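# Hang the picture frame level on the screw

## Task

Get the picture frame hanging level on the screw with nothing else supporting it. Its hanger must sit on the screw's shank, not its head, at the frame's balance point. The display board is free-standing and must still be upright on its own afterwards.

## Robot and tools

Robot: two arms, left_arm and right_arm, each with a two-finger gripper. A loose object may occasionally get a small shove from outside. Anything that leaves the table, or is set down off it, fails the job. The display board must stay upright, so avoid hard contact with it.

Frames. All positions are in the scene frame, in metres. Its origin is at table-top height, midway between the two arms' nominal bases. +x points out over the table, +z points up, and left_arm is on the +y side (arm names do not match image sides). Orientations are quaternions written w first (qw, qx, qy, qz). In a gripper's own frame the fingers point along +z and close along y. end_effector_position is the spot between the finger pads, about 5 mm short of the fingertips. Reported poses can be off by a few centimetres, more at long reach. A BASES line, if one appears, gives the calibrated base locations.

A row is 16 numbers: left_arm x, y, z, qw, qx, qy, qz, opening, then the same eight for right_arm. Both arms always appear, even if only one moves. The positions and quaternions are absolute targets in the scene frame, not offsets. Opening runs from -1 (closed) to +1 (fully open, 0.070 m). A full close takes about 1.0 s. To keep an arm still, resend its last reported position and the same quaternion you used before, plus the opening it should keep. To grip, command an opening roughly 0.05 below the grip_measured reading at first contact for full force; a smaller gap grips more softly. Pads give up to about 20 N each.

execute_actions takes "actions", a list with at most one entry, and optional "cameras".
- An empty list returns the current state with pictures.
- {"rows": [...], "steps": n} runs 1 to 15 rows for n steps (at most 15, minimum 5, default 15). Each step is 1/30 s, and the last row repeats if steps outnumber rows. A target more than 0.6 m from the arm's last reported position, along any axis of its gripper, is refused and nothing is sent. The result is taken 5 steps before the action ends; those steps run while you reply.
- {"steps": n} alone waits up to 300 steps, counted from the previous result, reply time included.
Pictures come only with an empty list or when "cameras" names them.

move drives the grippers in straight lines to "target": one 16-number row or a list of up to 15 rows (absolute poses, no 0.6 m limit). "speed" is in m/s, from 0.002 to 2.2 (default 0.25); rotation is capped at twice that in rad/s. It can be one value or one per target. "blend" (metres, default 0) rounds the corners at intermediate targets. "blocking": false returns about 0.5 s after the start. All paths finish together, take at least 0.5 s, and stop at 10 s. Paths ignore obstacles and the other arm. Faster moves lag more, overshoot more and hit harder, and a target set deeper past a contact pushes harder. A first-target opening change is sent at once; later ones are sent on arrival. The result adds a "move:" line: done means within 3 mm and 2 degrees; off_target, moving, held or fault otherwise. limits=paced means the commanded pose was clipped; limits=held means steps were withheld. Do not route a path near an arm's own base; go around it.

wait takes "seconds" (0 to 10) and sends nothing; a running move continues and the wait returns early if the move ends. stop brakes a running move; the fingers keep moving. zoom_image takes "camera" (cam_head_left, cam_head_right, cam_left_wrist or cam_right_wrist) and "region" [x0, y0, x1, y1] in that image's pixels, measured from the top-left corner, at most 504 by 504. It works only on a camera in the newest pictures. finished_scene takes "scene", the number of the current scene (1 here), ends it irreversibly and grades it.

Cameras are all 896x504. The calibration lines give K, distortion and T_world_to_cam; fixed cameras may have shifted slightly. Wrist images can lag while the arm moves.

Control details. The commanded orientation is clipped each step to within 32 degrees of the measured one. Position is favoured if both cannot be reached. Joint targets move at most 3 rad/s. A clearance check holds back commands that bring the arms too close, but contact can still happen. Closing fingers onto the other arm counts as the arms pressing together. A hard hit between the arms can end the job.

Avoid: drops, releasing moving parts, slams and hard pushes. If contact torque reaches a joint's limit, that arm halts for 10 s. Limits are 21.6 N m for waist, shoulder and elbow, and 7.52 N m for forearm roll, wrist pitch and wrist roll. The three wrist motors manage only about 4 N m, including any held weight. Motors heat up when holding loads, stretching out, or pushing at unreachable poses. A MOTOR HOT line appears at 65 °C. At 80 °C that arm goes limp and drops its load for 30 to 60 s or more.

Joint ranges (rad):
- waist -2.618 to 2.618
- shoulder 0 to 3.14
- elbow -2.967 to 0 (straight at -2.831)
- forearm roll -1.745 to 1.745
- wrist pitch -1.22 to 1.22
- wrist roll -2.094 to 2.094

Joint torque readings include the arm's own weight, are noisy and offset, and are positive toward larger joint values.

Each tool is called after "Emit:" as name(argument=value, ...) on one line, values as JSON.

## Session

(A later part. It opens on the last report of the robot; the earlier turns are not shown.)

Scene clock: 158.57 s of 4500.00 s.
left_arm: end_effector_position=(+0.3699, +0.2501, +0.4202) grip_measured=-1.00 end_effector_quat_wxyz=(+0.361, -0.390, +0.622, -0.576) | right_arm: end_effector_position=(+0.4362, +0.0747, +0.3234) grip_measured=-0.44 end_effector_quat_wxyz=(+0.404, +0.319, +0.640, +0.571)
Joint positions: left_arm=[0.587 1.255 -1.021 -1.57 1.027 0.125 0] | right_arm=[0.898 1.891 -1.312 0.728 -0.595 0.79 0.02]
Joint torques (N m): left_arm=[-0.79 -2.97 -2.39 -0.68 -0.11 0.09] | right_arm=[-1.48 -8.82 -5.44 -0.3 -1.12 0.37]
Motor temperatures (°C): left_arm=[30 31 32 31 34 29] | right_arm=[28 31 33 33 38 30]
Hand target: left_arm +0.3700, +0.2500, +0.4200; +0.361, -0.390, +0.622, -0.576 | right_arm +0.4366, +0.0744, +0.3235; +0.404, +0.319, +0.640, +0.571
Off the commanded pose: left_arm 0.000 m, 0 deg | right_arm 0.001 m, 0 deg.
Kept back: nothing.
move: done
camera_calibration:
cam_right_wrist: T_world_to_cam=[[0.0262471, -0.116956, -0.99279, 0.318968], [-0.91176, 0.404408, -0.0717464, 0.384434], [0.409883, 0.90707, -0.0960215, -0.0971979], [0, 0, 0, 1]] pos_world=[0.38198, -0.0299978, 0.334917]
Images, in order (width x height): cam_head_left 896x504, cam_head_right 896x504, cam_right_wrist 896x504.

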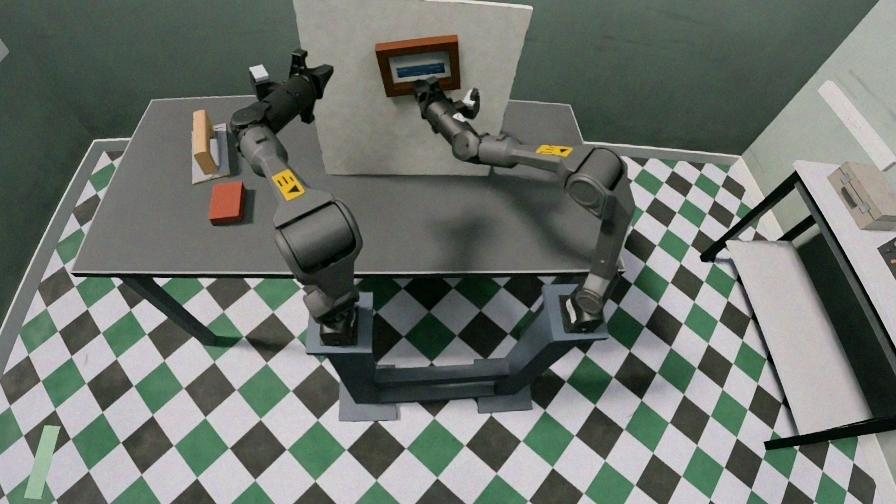

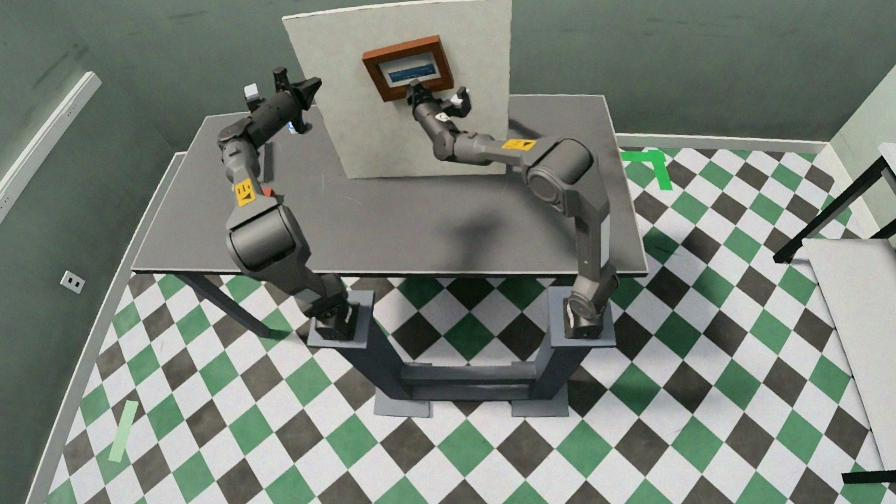

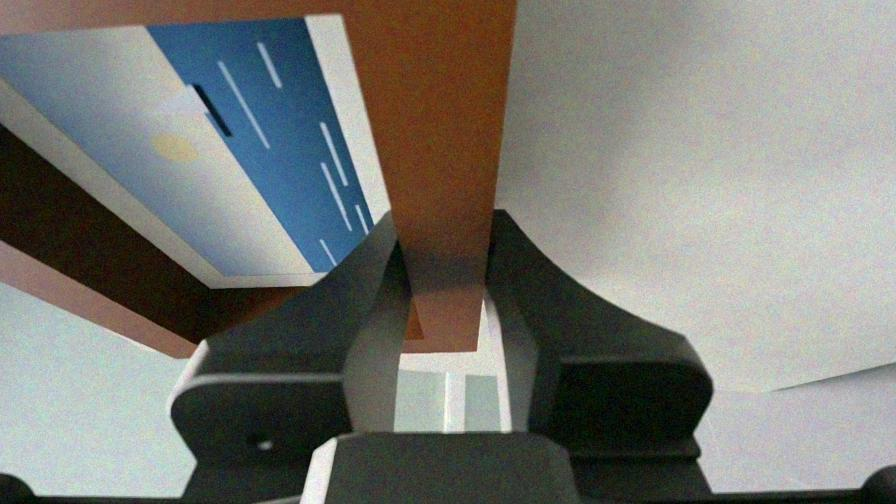

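Emit:
move(target=[[0.370,0.250,0.420,0.361,-0.390,0.622,-0.576,-1,0.4366,0.084,0.3246,0.390,0.336,0.614,0.598,-0.49],[0.370,0.250,0.420,0.361,-0.390,0.622,-0.576,-1,0.4366,0.0933,0.3245,0.3752,0.3534,0.5878,0.6242,-0.49]], speed=0.04)

Emit:
move(target=[0.370,0.250,0.420,0.361,-0.390,0.622,-0.576,-1,0.4366,0.0865,0.3245,0.3752,0.3534,0.5878,0.6242,-0.49], speed=0.02)

Scene clock: 162.30 s of 4500.00 s.
left_arm: end_effector_position=(+0.3699, +0.2501, +0.4202) grip_measured=-1.00 end_effector_quat_wxyz=(+0.361, -0.390, +0.622, -0.576) | right_arm: end_effector_position=(+0.4366, +0.0933, +0.3246) grip_measured=-0.44 end_effector_quat_wxyz=(+0.375, +0.353, +0.587, +0.624)
Joint positions: left_arm=[0.587 1.255 -1.021 -1.57 1.027 0.125 0] | right_arm=[0.932 1.966 -1.355 0.676 -0.708 0.997 0.019]
Joint torques (N m): left_arm=[-0.66 -3.2 -2.51 -0.77 -0.03 0.08] | right_arm=[-1.7 -8.64 -5.37 -0.48 -0.91 -0.03]
Motor temperatures (°C): left_arm=[30 31 32 31 34 29] | right_arm=[28 31 33 33 38 30]
Hand target: left_arm +0.3700, +0.2500, +0.4200; +0.361, -0.390, +0.622, -0.576 | right_arm +0.4366, +0.0933, +0.3245; +0.375, +0.353, +0.588, +0.624
Off the commanded pose: left_arm 0.000 m, 0 deg | right_arm 0.000 m, 0 deg.
Kept back: nothing.
move: done
camera_calibration:
cam_left_wrist: T_world_to_cam=[[0.0849811, -0.0534335, 0.994949, -0.432619], [-0.863168, -0.50275, 0.0467253, 0.426021], [0.497714, -0.862779, -0.0888464, 0.190732], [0, 0, 0, 1]] pos_world=[0.309563, 0.355625, 0.427474]
cam_right_wrist: T_world_to_cam=[[0.0259722, 0.0584351, -0.997953, 0.307795], [-0.911038, 0.412321, 0.000433266, 0.352891], [0.411503, 0.909163, 0.0639455, -0.166906], [0, 0, 0, 1]] pos_world=[0.382185, -0.0117461, 0.317685]

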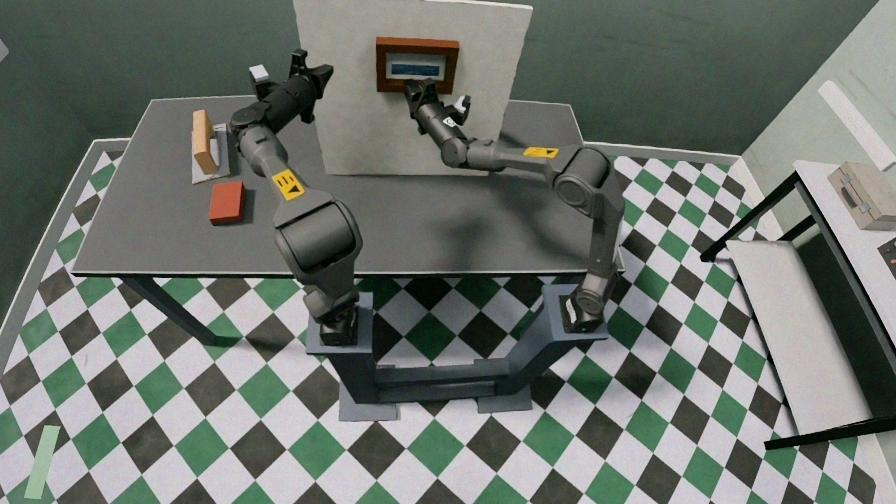

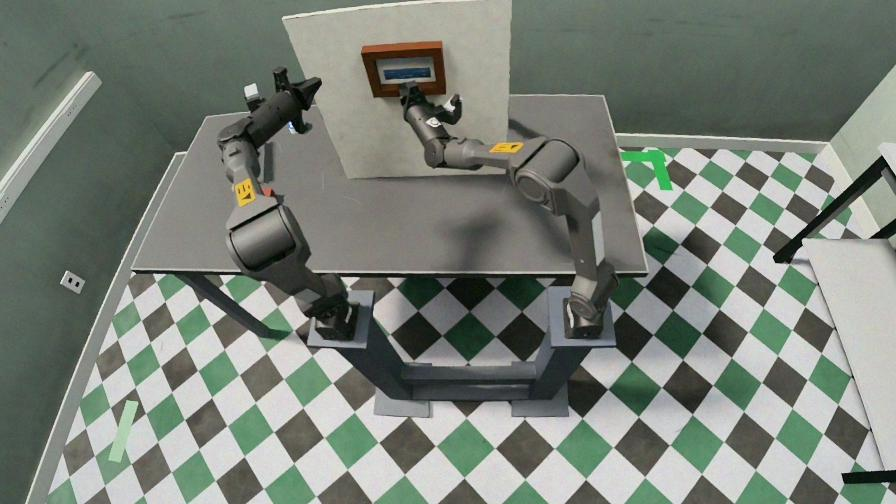

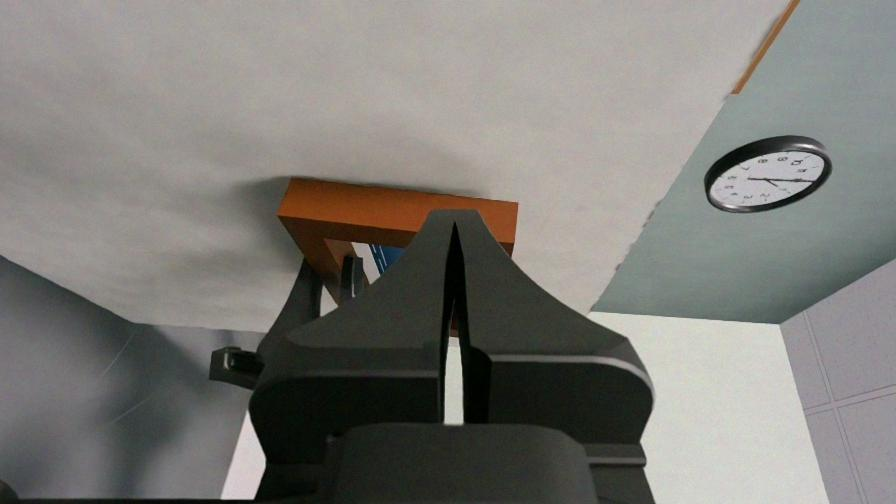

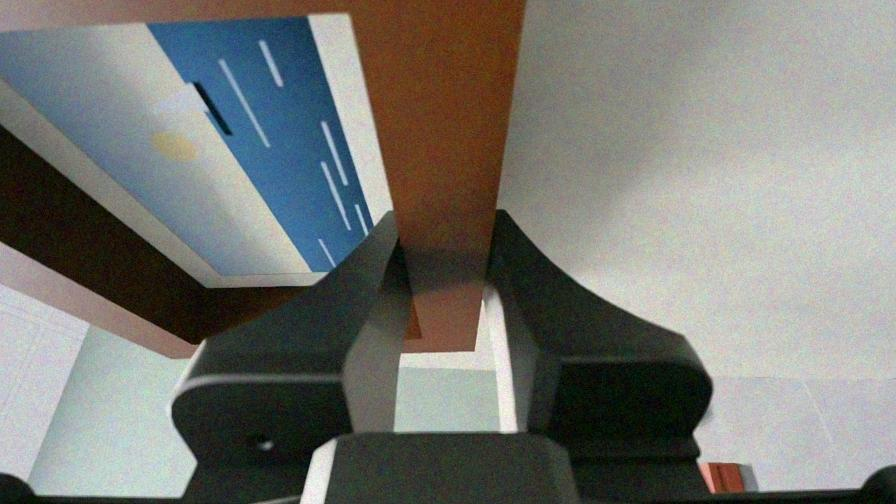

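Scene clock: 163.00 s of 4500.00 s.
left_arm: end_effector_position=(+0.3699, +0.2501, +0.4202) grip_measured=-1.00 end_effector_quat_wxyz=(+0.361, -0.390, +0.622, -0.576) | right_arm: end_effector_position=(+0.4365, +0.0865, +0.3240) grip_measured=-0.44 end_effector_quat_wxyz=(+0.375, +0.353, +0.588, +0.624)
Joint positions: left_arm=[0.587 1.255 -1.021 -1.57 1.027 0.125 0] | right_arm=[0.92 1.948 -1.327 0.654 -0.709 1.019 0.019]
Joint torques (N m): left_arm=[-0.56 -3.03 -2.55 -0.76 -0.05 0.07] | right_arm=[-2.6 -10.42 -4.83 -0.25 -1.28 0.2]
Motor temperatures (°C): left_arm=[30 31 32 31 34 29] | right_arm=[28 31 33 33 38 30]
Hand target: left_arm +0.3700, +0.2500, +0.4200; +0.361, -0.390, +0.622, -0.576 | right_arm +0.4366, +0.0865, +0.3245; +0.375, +0.353, +0.588, +0.624
Off the commanded pose: left_arm 0.000 m, 0 deg | right_arm 0.001 m, 0 deg.
Kept back: nothing.
move: done
camera_calibration:
cam_left_wrist: T_world_to_cam=[[0.0849811, -0.0534335, 0.994949, -0.432619], [-0.863168, -0.50275, 0.0467253, 0.426021], [0.497714, -0.862779, -0.0888464, 0.190732], [0, 0, 0, 1]] pos_world=[0.309563, 0.355625, 0.427474]
cam_right_wrist: T_world_to_cam=[[0.024451, 0.0570756, -0.99807, 0.308384], [-0.911293, 0.411758, 0.0012216, 0.355439], [0.411033, 0.909504, 0.0620804, -0.159878], [0, 0, 0, 1]] pos_world=[0.382083, -0.0185458, 0.31728]

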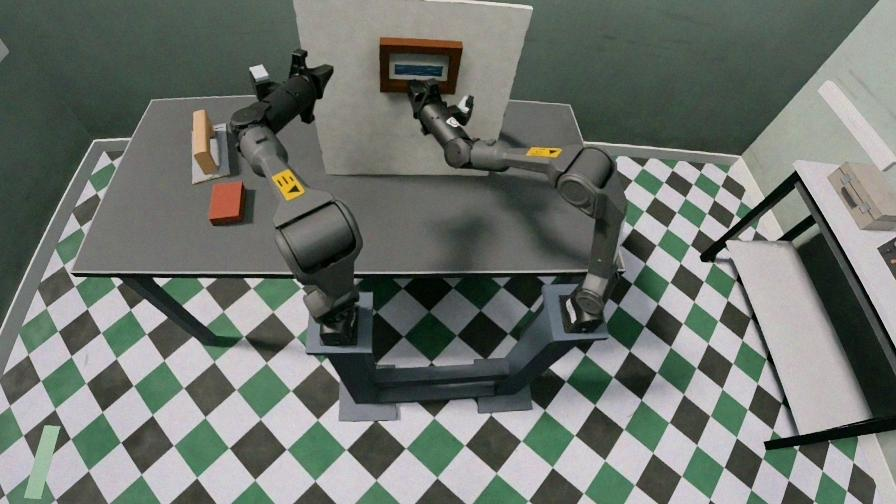

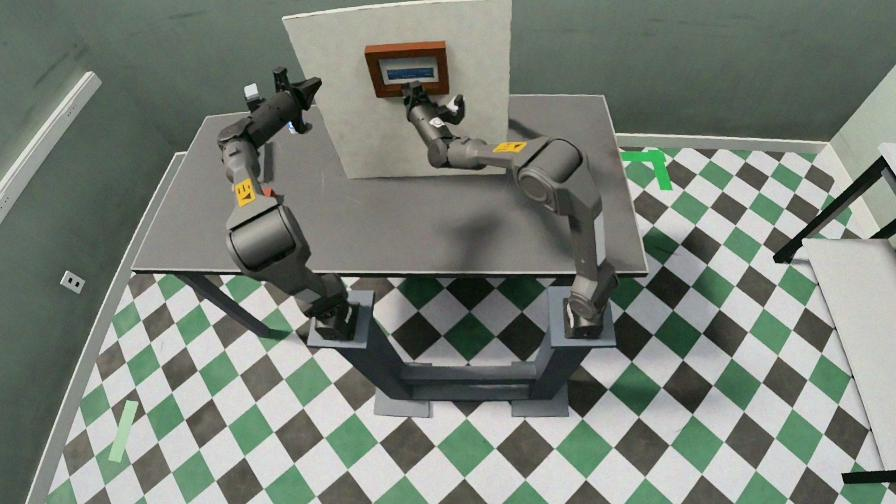

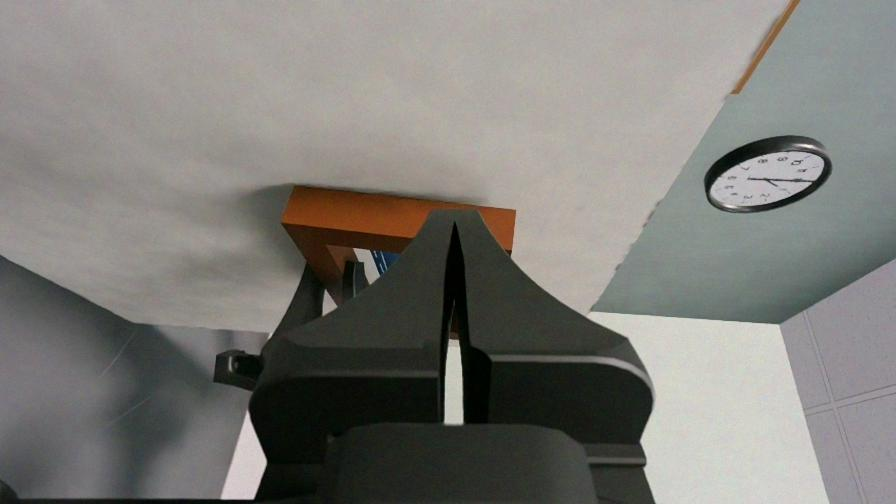

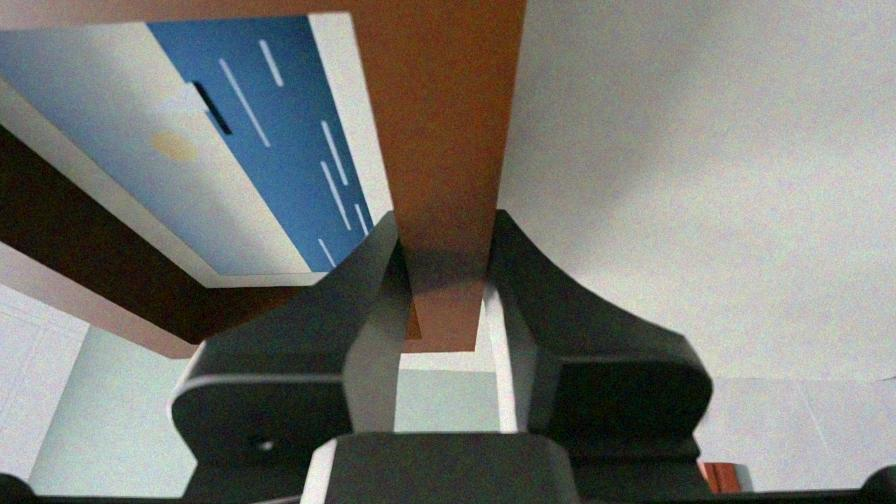

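Emit:
move(target=[[0.37,0.26,0.50,0.307,-0.208,0.754,-0.542,-1,0.4366,0.0865,0.3240,0.3752,0.3534,0.5878,0.6242,-0.49],[0.43,0.185,0.515,0.307,-0.208,0.754,-0.542,-1,0.4366,0.0865,0.3240,0.3752,0.3534,0.5878,0.6242,-0.49]], blend=[0.02,0], cameras=["cam_left_wrist","cam_head_left","cam_head_right"])

Emit:
zoom_image(camera="cam_left_wrist", region=[300, 190, 450, 290])

Emit:
zoom_image(camera="cam_head_left", region=[360, 20, 490, 110])

Emit:
zoom_image(camera="cam_head_right", region=[345, 20, 475, 110])

Scene clock: 165.07 s of 4500.00 s.
left_arm: end_effector_position=(+0.4303, +0.1844, +0.5146) grip_measured=-1.00 end_effector_quat_wxyz=(+0.321, -0.216, +0.746, -0.542) | right_arm: end_effector_position=(+0.4366, +0.0863, +0.3245) grip_measured=-0.45 end_effector_quat_wxyz=(+0.375, +0.353, +0.587, +0.624)
Joint positions: left_arm=[0.351 1.645 -1.922 -1.188 1.223 -0.231 0] | right_arm=[0.92 1.948 -1.327 0.653 -0.712 1.02 0.019]
Joint torques (N m): left_arm=[-0.07 -6.96 -1.87 -0.83 -0.54 0.05] | right_arm=[-1.54 -8.35 -5.38 -0.37 -1.09 0.33]
Motor temperatures (°C): left_arm=[30 31 32 31 34 29] | right_arm=[28 31 33 33 38 30]
Hand target: left_arm +0.4301, +0.1847, +0.5148; +0.321, -0.216, +0.746, -0.542 | right_arm +0.4366, +0.0865, +0.3240; +0.375, +0.353, +0.588, +0.624
Off the commanded pose: left_arm 0.001 m, 2 deg | right_arm 0.001 m, 0 deg.
joint sent to its limit (left arm) — joint 5 (wrist pitch), upper limit.
Kept back: nothing.
move: done
camera_calibration:
cam_left_wrist: T_world_to_cam=[[-0.0167387, -0.341418, 0.939763, -0.409884], [-0.98, -0.180799, -0.0831399, 0.498446], [0.198293, -0.922359, -0.331563, 0.377107], [0, 0, 0, 1]] pos_world=[0.406839, 0.298005, 0.551669]
Images, in order (width x height): cam_head_left 896x504, cam_head_right 896x504, cam_left_wrist 896x504.

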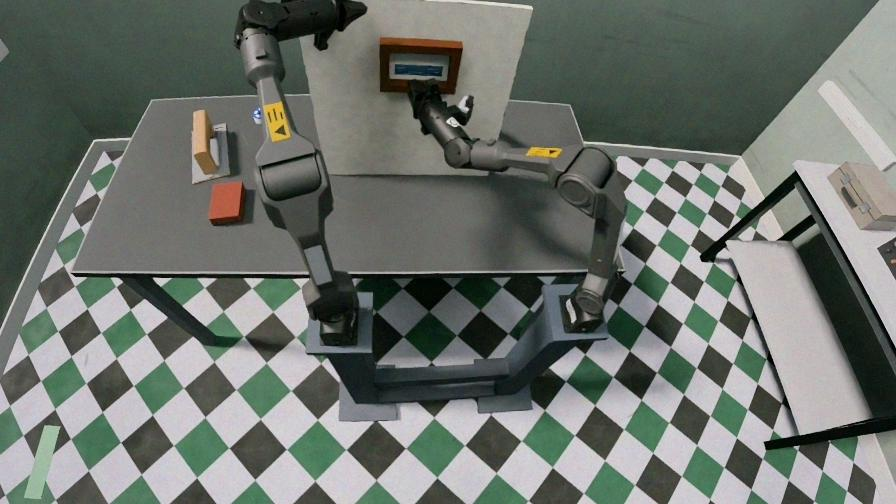

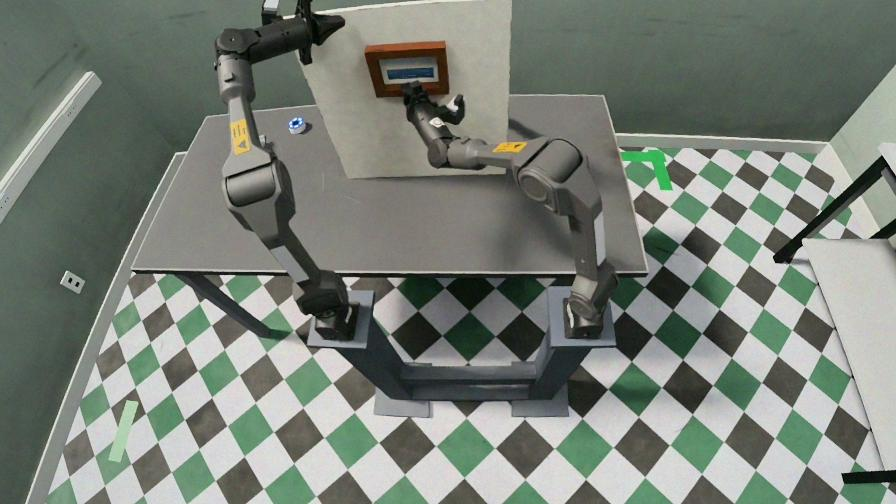

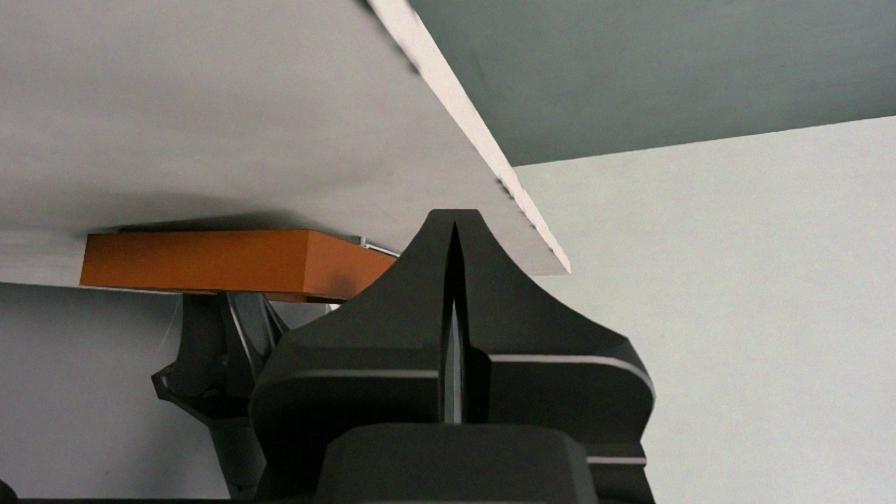

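Scaled by 3.360 from the camera's 896x504 image, which has a finer 1280x720 frame.

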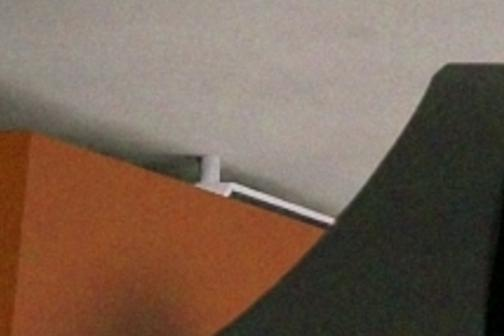

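Scaled by 3.877 from the camera's 896x504 image, which has a finer 1280x720 frame.

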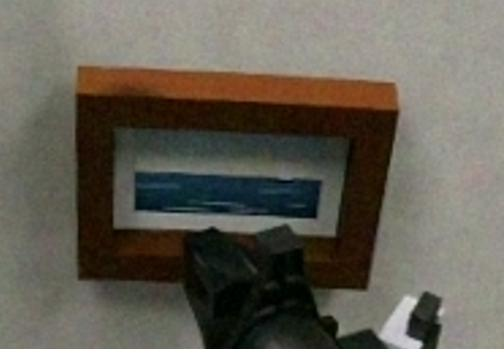

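Scaled by 3.877 from the camera's 896x504 image, which has a finer 1280x720 frame.

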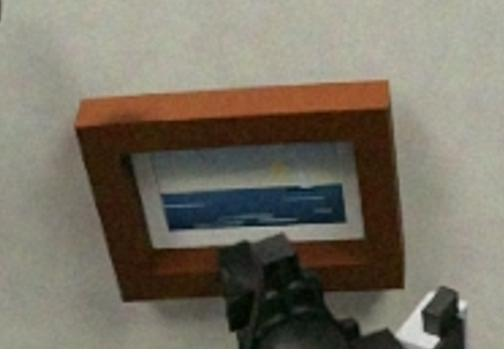

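Emit:
zoom_image(camera="cam_left_wrist", region=[345, 225, 405, 267])

Scaled by 8.400 from the camera's 896x504 image, which has a finer 1280x720 frame.

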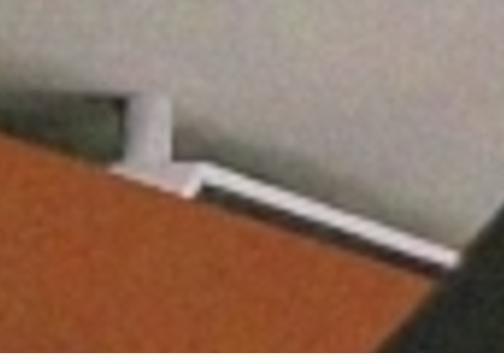

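Emit:
move(target=[0.43,0.15,0.54,0.321,-0.216,0.746,-0.542,-1,0.4366,0.0865,0.3244,0.3752,0.3534,0.5878,0.6242,-0.49], cameras=["cam_left_wrist"])

Emit:
zoom_image(camera="cam_left_wrist", region=[310, 200, 410, 270])

Scene clock: 168.53 s of 4500.00 s.
left_arm: end_effector_position=(+0.4295, +0.1493, +0.5408) grip_measured=-1.00 end_effector_quat_wxyz=(+0.321, -0.215, +0.746, -0.542) | right_arm: end_effector_position=(+0.4365, +0.0864, +0.3243) grip_measured=-0.45 end_effector_quat_wxyz=(+0.375, +0.353, +0.587, +0.624)
Joint positions: left_arm=[0.231 1.661 -2.062 -1.078 1.176 -0.397 0] | right_arm=[0.92 1.948 -1.327 0.653 -0.711 1.02 0.019]
Joint torques (N m): left_arm=[0.56 -5.18 -1.65 -0.75 -0.78 0.05] | right_arm=[-1.5 -9.12 -5.18 -0.15 -0.75 -0.09]
Motor temperatures (°C): left_arm=[30 31 32 31 34 29] | right_arm=[28 31 33 33 38 30]
Hand target: left_arm +0.4300, +0.1500, +0.5400; +0.321, -0.216, +0.746, -0.542 | right_arm +0.4366, +0.0865, +0.3244; +0.375, +0.353, +0.588, +0.624
Off the commanded pose: left_arm 0.001 m, 0 deg | right_arm 0.000 m, 0 deg.
Kept back: nothing.
move: done
camera_calibration:
cam_left_wrist: T_world_to_cam=[[-0.0188814, -0.342601, 0.939291, -0.445084], [-0.979955, -0.180009, -0.0853562, 0.494434], [0.198324, -0.922074, -0.332335, 0.353864], [0, 0, 0, 1]] pos_world=[0.405939, 0.262806, 0.577868]
Images, in order (width x height): cam_left_wrist 896x504.

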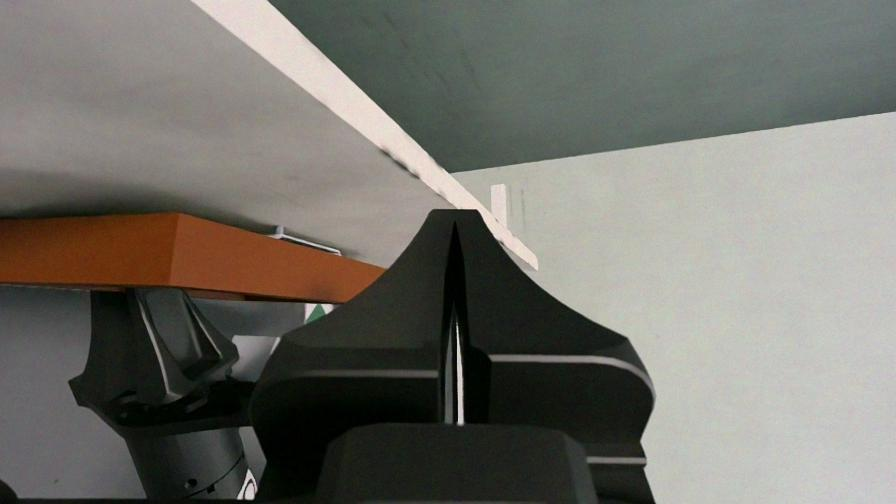

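Scaled by 5.040 from the camera's 896x504 image, which has a finer 1280x720 frame.

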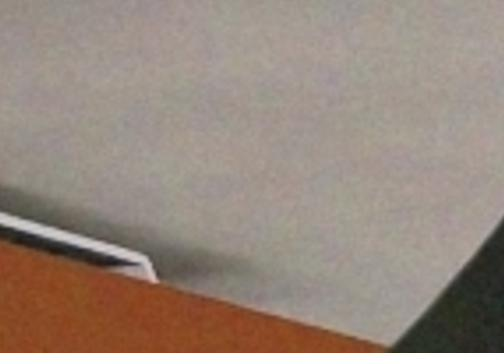

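Emit:
zoom_image(camera="cam_left_wrist", region=[260, 212, 350, 266])

Scaled by 5.600 from the camera's 896x504 image, which has a finer 1280x720 frame.

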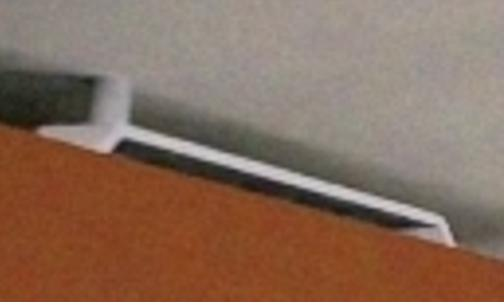

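Emit:
move(target=[0.43,0.15,0.54,0.321,-0.216,0.746,-0.542,-1,0.4366,0.0865,0.3230,0.3752,0.3534,0.5878,0.6242,-0.49], speed=0.01, cameras=["cam_left_wrist"])

Emit:
zoom_image(camera="cam_left_wrist", region=[260, 212, 350, 266])

Scene clock: 170.03 s of 4500.00 s.
left_arm: end_effector_position=(+0.4296, +0.1497, +0.5405) grip_measured=-1.00 end_effector_quat_wxyz=(+0.321, -0.216, +0.746, -0.542) | right_arm: end_effector_position=(+0.4366, +0.0864, +0.3244) grip_measured=-0.45 end_effector_quat_wxyz=(+0.376, +0.353, +0.586, +0.625)
Joint positions: left_arm=[0.232 1.661 -2.061 -1.078 1.176 -0.397 0] | right_arm=[0.92 1.949 -1.326 0.65 -0.715 1.023 0.019]
Joint torques (N m): left_arm=[0.54 -5.3 -2.07 -0.8 -0.69 0.08] | right_arm=[-1.88 -8.22 -4.12 -0.29 -1.07 0.28]
Motor temperatures (°C): left_arm=[30 31 32 31 34 29] | right_arm=[28 31 33 33 38 30]
Hand target: left_arm +0.4300, +0.1500, +0.5400; +0.321, -0.216, +0.746, -0.542 | right_arm +0.4366, +0.0865, +0.3230; +0.375, +0.353, +0.588, +0.624
Off the commanded pose: left_arm 0.001 m, 0 deg | right_arm 0.001 m, 0 deg.
Kept back: nothing.
move: done
camera_calibration:
cam_left_wrist: T_world_to_cam=[[-0.0177583, -0.342362, 0.9394, -0.445246], [-0.979857, -0.180957, -0.0844723, 0.494278], [0.198911, -0.921978, -0.332252, 0.353802], [0, 0, 0, 1]] pos_world=[0.406039, 0.263205, 0.577568]
Images, in order (width x height): cam_left_wrist 896x504.

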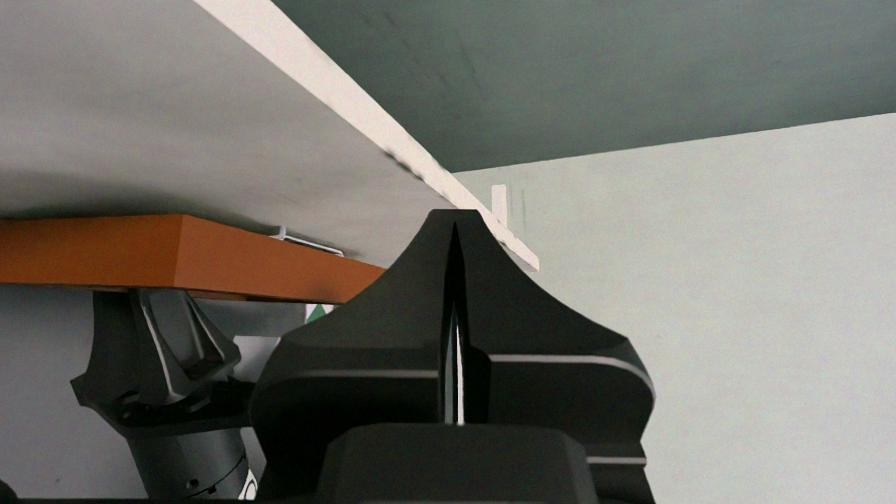

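Scaled by 5.600 from the camera's 896x504 image, which has a finer 1280x720 frame.

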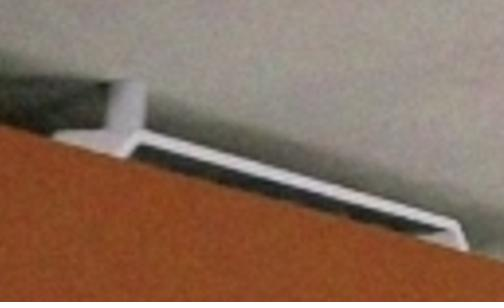

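Emit:
move(target=[0.44,0.10,0.575,0.321,-0.216,0.746,-0.542,-1,0.4366,0.0865,0.3235,0.3752,0.3534,0.5878,0.6242,-0.49], speed=0.1, cameras=["cam_left_wrist"])

Emit:
zoom_image(camera="cam_left_wrist", region=[100, 195, 240, 270])

Scene clock: 172.70 s of 4500.00 s.
left_arm: end_effector_position=(+0.4400, +0.0997, +0.5749) grip_measured=-1.00 end_effector_quat_wxyz=(+0.321, -0.216, +0.746, -0.542) | right_arm: end_effector_position=(+0.4366, +0.0865, +0.3232) grip_measured=-0.45 end_effector_quat_wxyz=(+0.375, +0.353, +0.588, +0.624)
Joint positions: left_arm=[0.048 1.828 -2.484 -0.851 1.199 -0.717 0] | right_arm=[0.92 1.95 -1.325 0.651 -0.713 1.022 0.019]
Joint torques (N m): left_arm=[0.51 -6.63 -1.98 -0.39 -1.08 0.02] | right_arm=[-2.44 -9 -4.78 0.03 -0.6 -0.04]
Motor temperatures (°C): left_arm=[30 31 32 31 34 29] | right_arm=[28 31 33 33 38 30]
Hand target: left_arm +0.4400, +0.1000, +0.5750; +0.321, -0.216, +0.746, -0.542 | right_arm +0.4366, +0.0865, +0.3235; +0.375, +0.353, +0.588, +0.624
Off the commanded pose: left_arm 0.000 m, 0 deg | right_arm 0.000 m, 0 deg.
Kept back: nothing.
move: done
camera_calibration:
cam_left_wrist: T_world_to_cam=[[-0.0170331, -0.341942, 0.939567, -0.495081], [-0.980094, -0.180193, -0.0833464, 0.497678], [0.197803, -0.922283, -0.332066, 0.31749], [0, 0, 0, 1]] pos_world=[0.416538, 0.213205, 0.612069]
Images, in order (width x height): cam_left_wrist 896x504.

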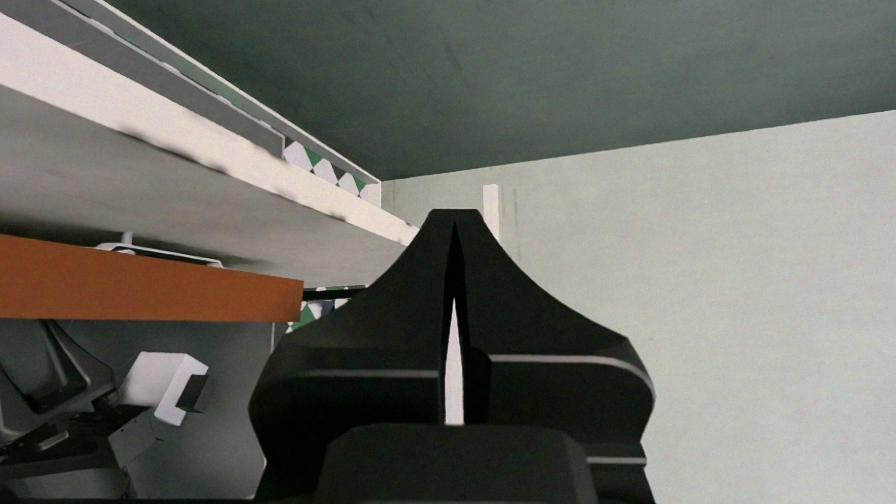

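Scaled by 3.600 from the camera's 896x504 image, which has a finer 1280x720 frame.

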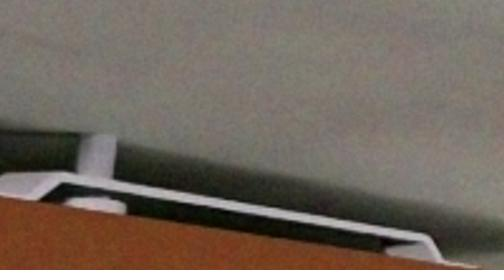

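Emit:
move(target=[[0.37,0.25,0.52,0.321,-0.216,0.746,-0.542,-1,0.4366,0.0865,0.3232,0.3752,0.3534,0.5878,0.6242,-0.49],[0.37,0.25,0.52,0.321,-0.216,0.746,-0.542,-1,0.4366,0.0865,0.3232,0.3752,0.3534,0.5878,0.6242,-0.41],[0.37,0.25,0.52,0.321,-0.216,0.746,-0.542,-1,0.4366,0.0865,0.3232,0.3752,0.3534,0.5878,0.6242,-0.35],[0.37,0.25,0.52,0.321,-0.216,0.746,-0.542,-1,0.4366,0.0865,0.3232,0.3752,0.3534,0.5878,0.6242,-0.1]], speed=0.15)

Emit:
zoom_image(camera="cam_head_left", region=[360, 20, 490, 110])

Emit:
zoom_image(camera="cam_head_right", region=[345, 20, 475, 110])

Scene clock: 178.07 s of 4500.00 s.
left_arm: end_effector_position=(+0.3703, +0.2495, +0.5201) grip_measured=-1.00 end_effector_quat_wxyz=(+0.403, -0.272, +0.702, -0.520) | right_arm: end_effector_position=(+0.4367, +0.0863, +0.3233) grip_measured=-0.10 end_effector_quat_wxyz=(+0.375, +0.354, +0.587, +0.624)
Joint positions: left_arm=[0.622 1.383 -1.589 -1.31 1.222 -0.078 0] | right_arm=[0.92 1.95 -1.325 0.651 -0.714 1.023 0.032]
Joint torques (N m): left_arm=[0.01 -4.72 -2.29 -0.92 -0.01 0.08] | right_arm=[0.51 -8.11 -3.82 -0.44 -0.69 -0.12]
Motor temperatures (°C): left_arm=[30 31 32 31 34 29] | right_arm=[28 32 33 33 38 30]
Hand target: left_arm +0.3703, +0.2496, +0.5199; +0.403, -0.272, +0.702, -0.520 | right_arm +0.4366, +0.0865, +0.3232; +0.375, +0.353, +0.588, +0.624
Off the commanded pose: left_arm 0.001 m, 13 deg | right_arm 0.000 m, 0 deg.
joint sent to its limit (left arm) — joint 5 (wrist pitch), upper limit.
Kept back: nothing.
move: off_target (left_arm)
camera_calibration:
cam_left_wrist: T_world_to_cam=[[-0.0237973, -0.331741, 0.94307, -0.395311], [-0.91234, -0.378484, -0.15616, 0.514037], [0.408741, -0.864117, -0.293654, 0.338759], [0, 0, 0, 1]] pos_world=[0.321104, 0.356141, 0.552556]
cam_right_wrist: T_world_to_cam=[[0.0257616, 0.0582071, -0.997972, 0.306988], [-0.910948, 0.41252, 0.000545281, 0.355713], [0.411716, 0.909087, 0.0636509, -0.160448], [0, 0, 0, 1]] pos_world=[0.382186, -0.0187462, 0.316384]

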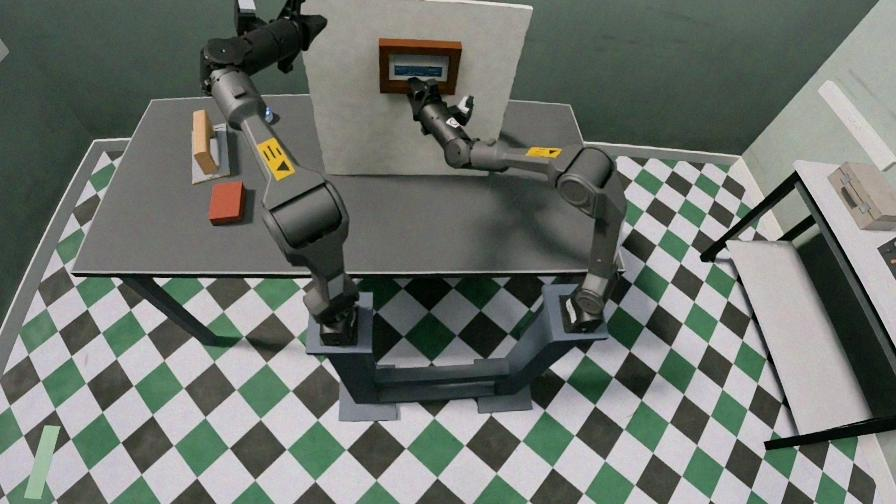

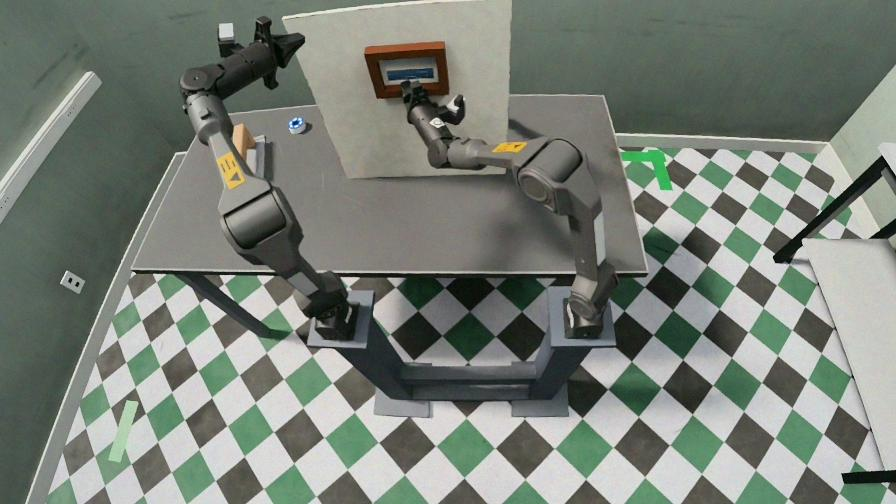

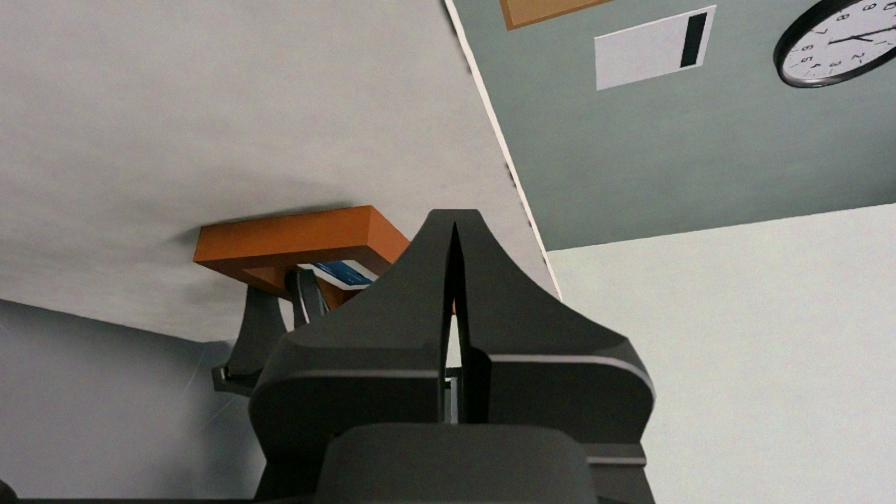

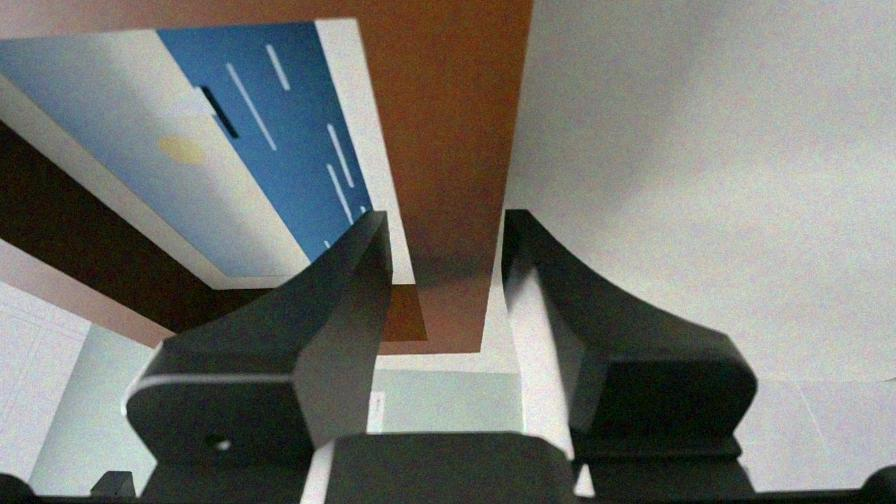

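Scaled by 3.877 from the camera's 896x504 image, which has a finer 1280x720 frame.

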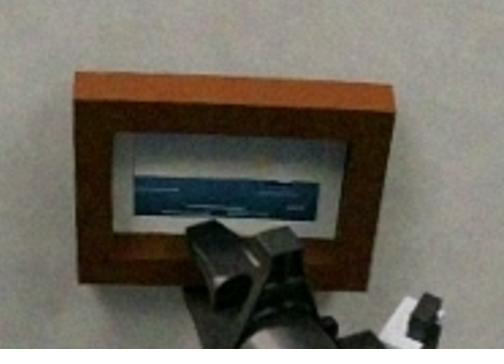

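Scaled by 3.877 from the camera's 896x504 image, which has a finer 1280x720 frame.

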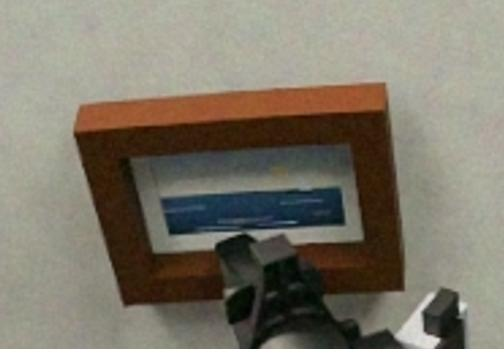

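Emit:
move(target=[[0.37,0.25,0.52,0.403,-0.272,0.702,-0.520,-1,0.4366,0.0865,0.3232,0.3752,0.3534,0.5878,0.6242,0.1],[0.37,0.25,0.52,0.403,-0.272,0.702,-0.520,-1,0.385,0.0595,0.3232,0.3752,0.3534,0.5878,0.6242,0.1],[0.37,0.25,0.52,0.403,-0.272,0.702,-0.520,-1,0.36,-0.02,0.32,0.3752,0.3534,0.5878,0.6242,0.1]], speed=[0.08,0.08,0.2])

Emit:
zoom_image(camera="cam_head_left", region=[360, 20, 490, 110])

Emit:
zoom_image(camera="cam_head_right", region=[345, 20, 475, 110])

Scene clock: 181.97 s of 4500.00 s.
left_arm: end_effector_position=(+0.3701, +0.2497, +0.5200) grip_measured=-1.00 end_effector_quat_wxyz=(+0.403, -0.272, +0.702, -0.520) | right_arm: end_effector_position=(+0.3599, -0.0204, +0.3204) grip_measured=+0.10 end_effector_quat_wxyz=(+0.375, +0.353, +0.587, +0.624)
Joint positions: left_arm=[0.623 1.382 -1.588 -1.31 1.222 -0.078 0] | right_arm=[0.891 1.548 -0.745 0.515 -0.85 1.19 0.039]
Joint torques (N m): left_arm=[0.32 -5.27 -2.09 -0.93 0.06 0.08] | right_arm=[0.65 -4.27 -4.38 -0.33 -0.75 -0.21]
Motor temperatures (°C): left_arm=[30 31 32 31 34 29] | right_arm=[28 32 33 33 38 30]
Hand target: left_arm +0.3700, +0.2499, +0.5200; +0.403, -0.272, +0.702, -0.520 | right_arm +0.3600, -0.0200, +0.3200; +0.375, +0.353, +0.588, +0.624
Off the commanded pose: left_arm 0.000 m, 0 deg | right_arm 0.001 m, 0 deg.
joint sent to its limit (left arm) — joint 5 (wrist pitch), upper limit.
Kept back: nothing.
move: done
camera_calibration:
cam_left_wrist: T_world_to_cam=[[-0.0235127, -0.33175, 0.943074, -0.395376], [-0.912002, -0.379295, -0.156164, 0.513985], [0.409511, -0.863758, -0.293638, 0.338584], [0, 0, 0, 1]] pos_world=[0.320805, 0.356241, 0.552556]
cam_right_wrist: T_world_to_cam=[[0.0266385, 0.058437, -0.997936, 0.311932], [-0.911062, 0.412269, -0.000177881, 0.330089], [0.411408, 0.909186, 0.064222, -0.0317514], [0, 0, 0, 1]] pos_world=[0.305485, -0.125446, 0.313386]

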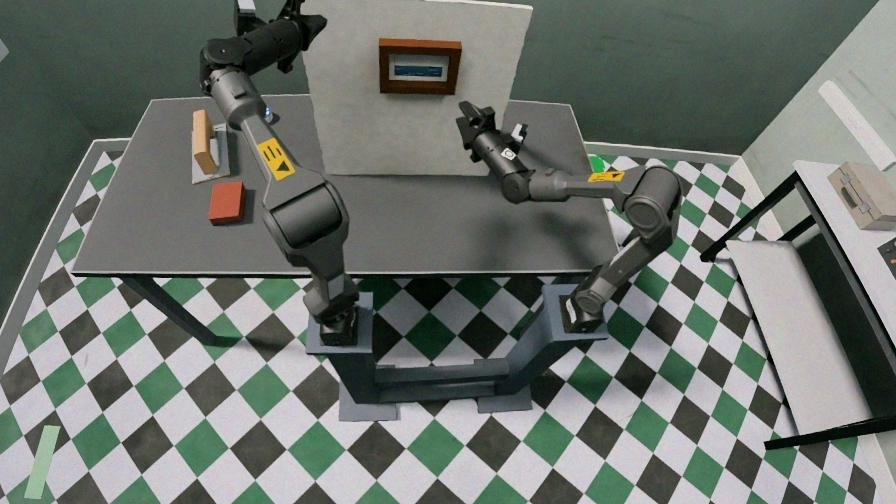

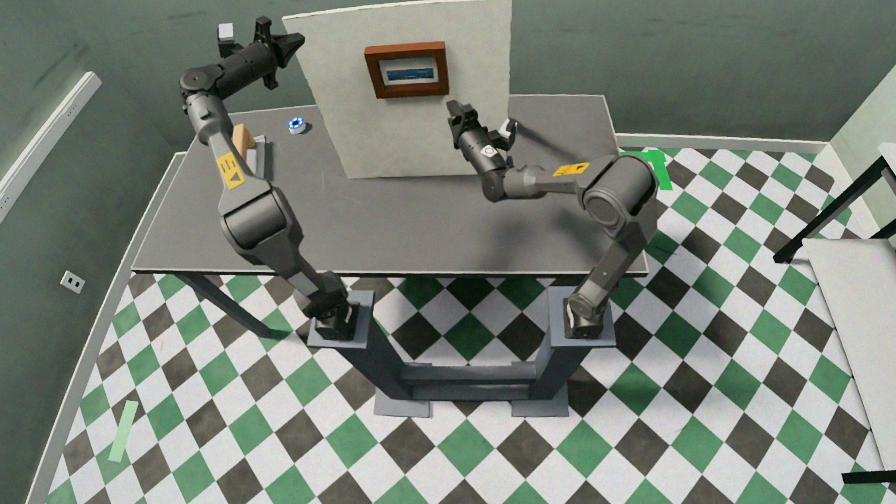

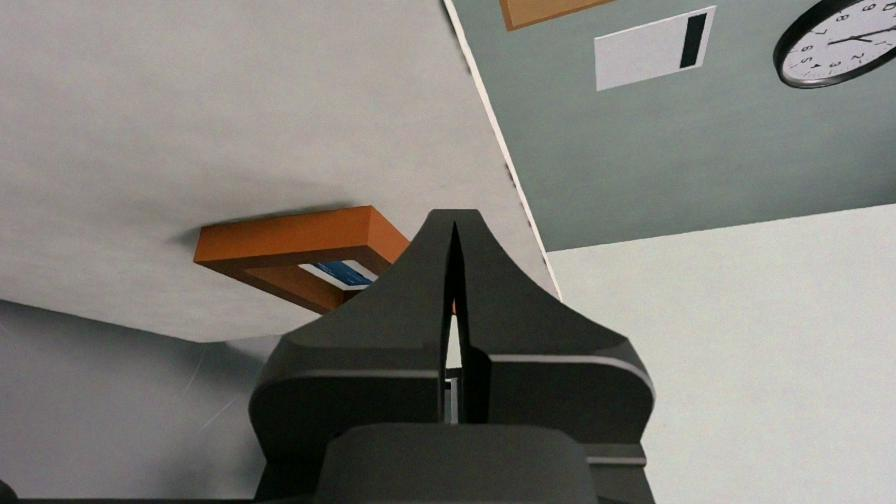

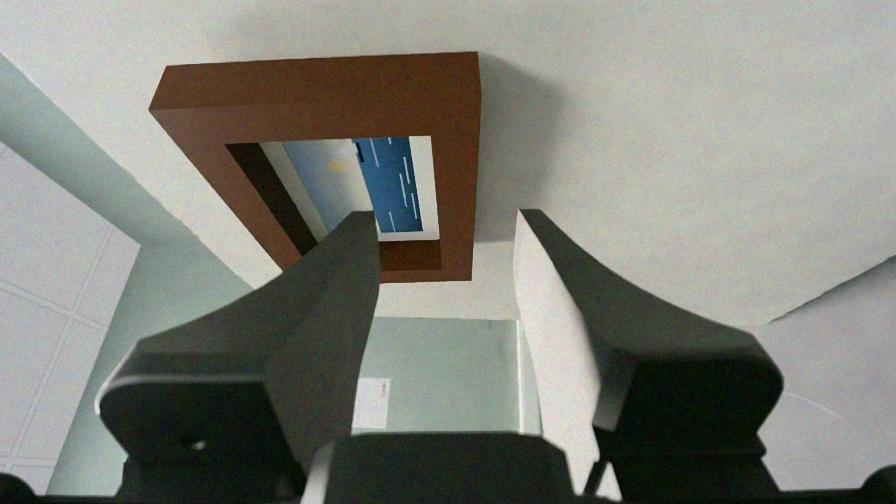

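Scaled by 3.877 from the camera's 896x504 image, which has a finer 1280x720 frame.

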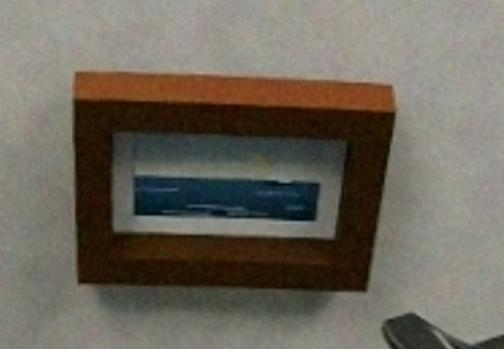

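Scaled by 3.877 from the camera's 896x504 image, which has a finer 1280x720 frame.

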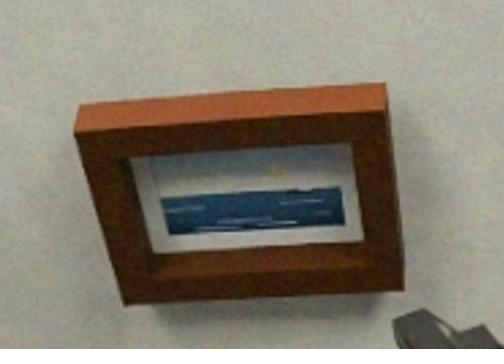

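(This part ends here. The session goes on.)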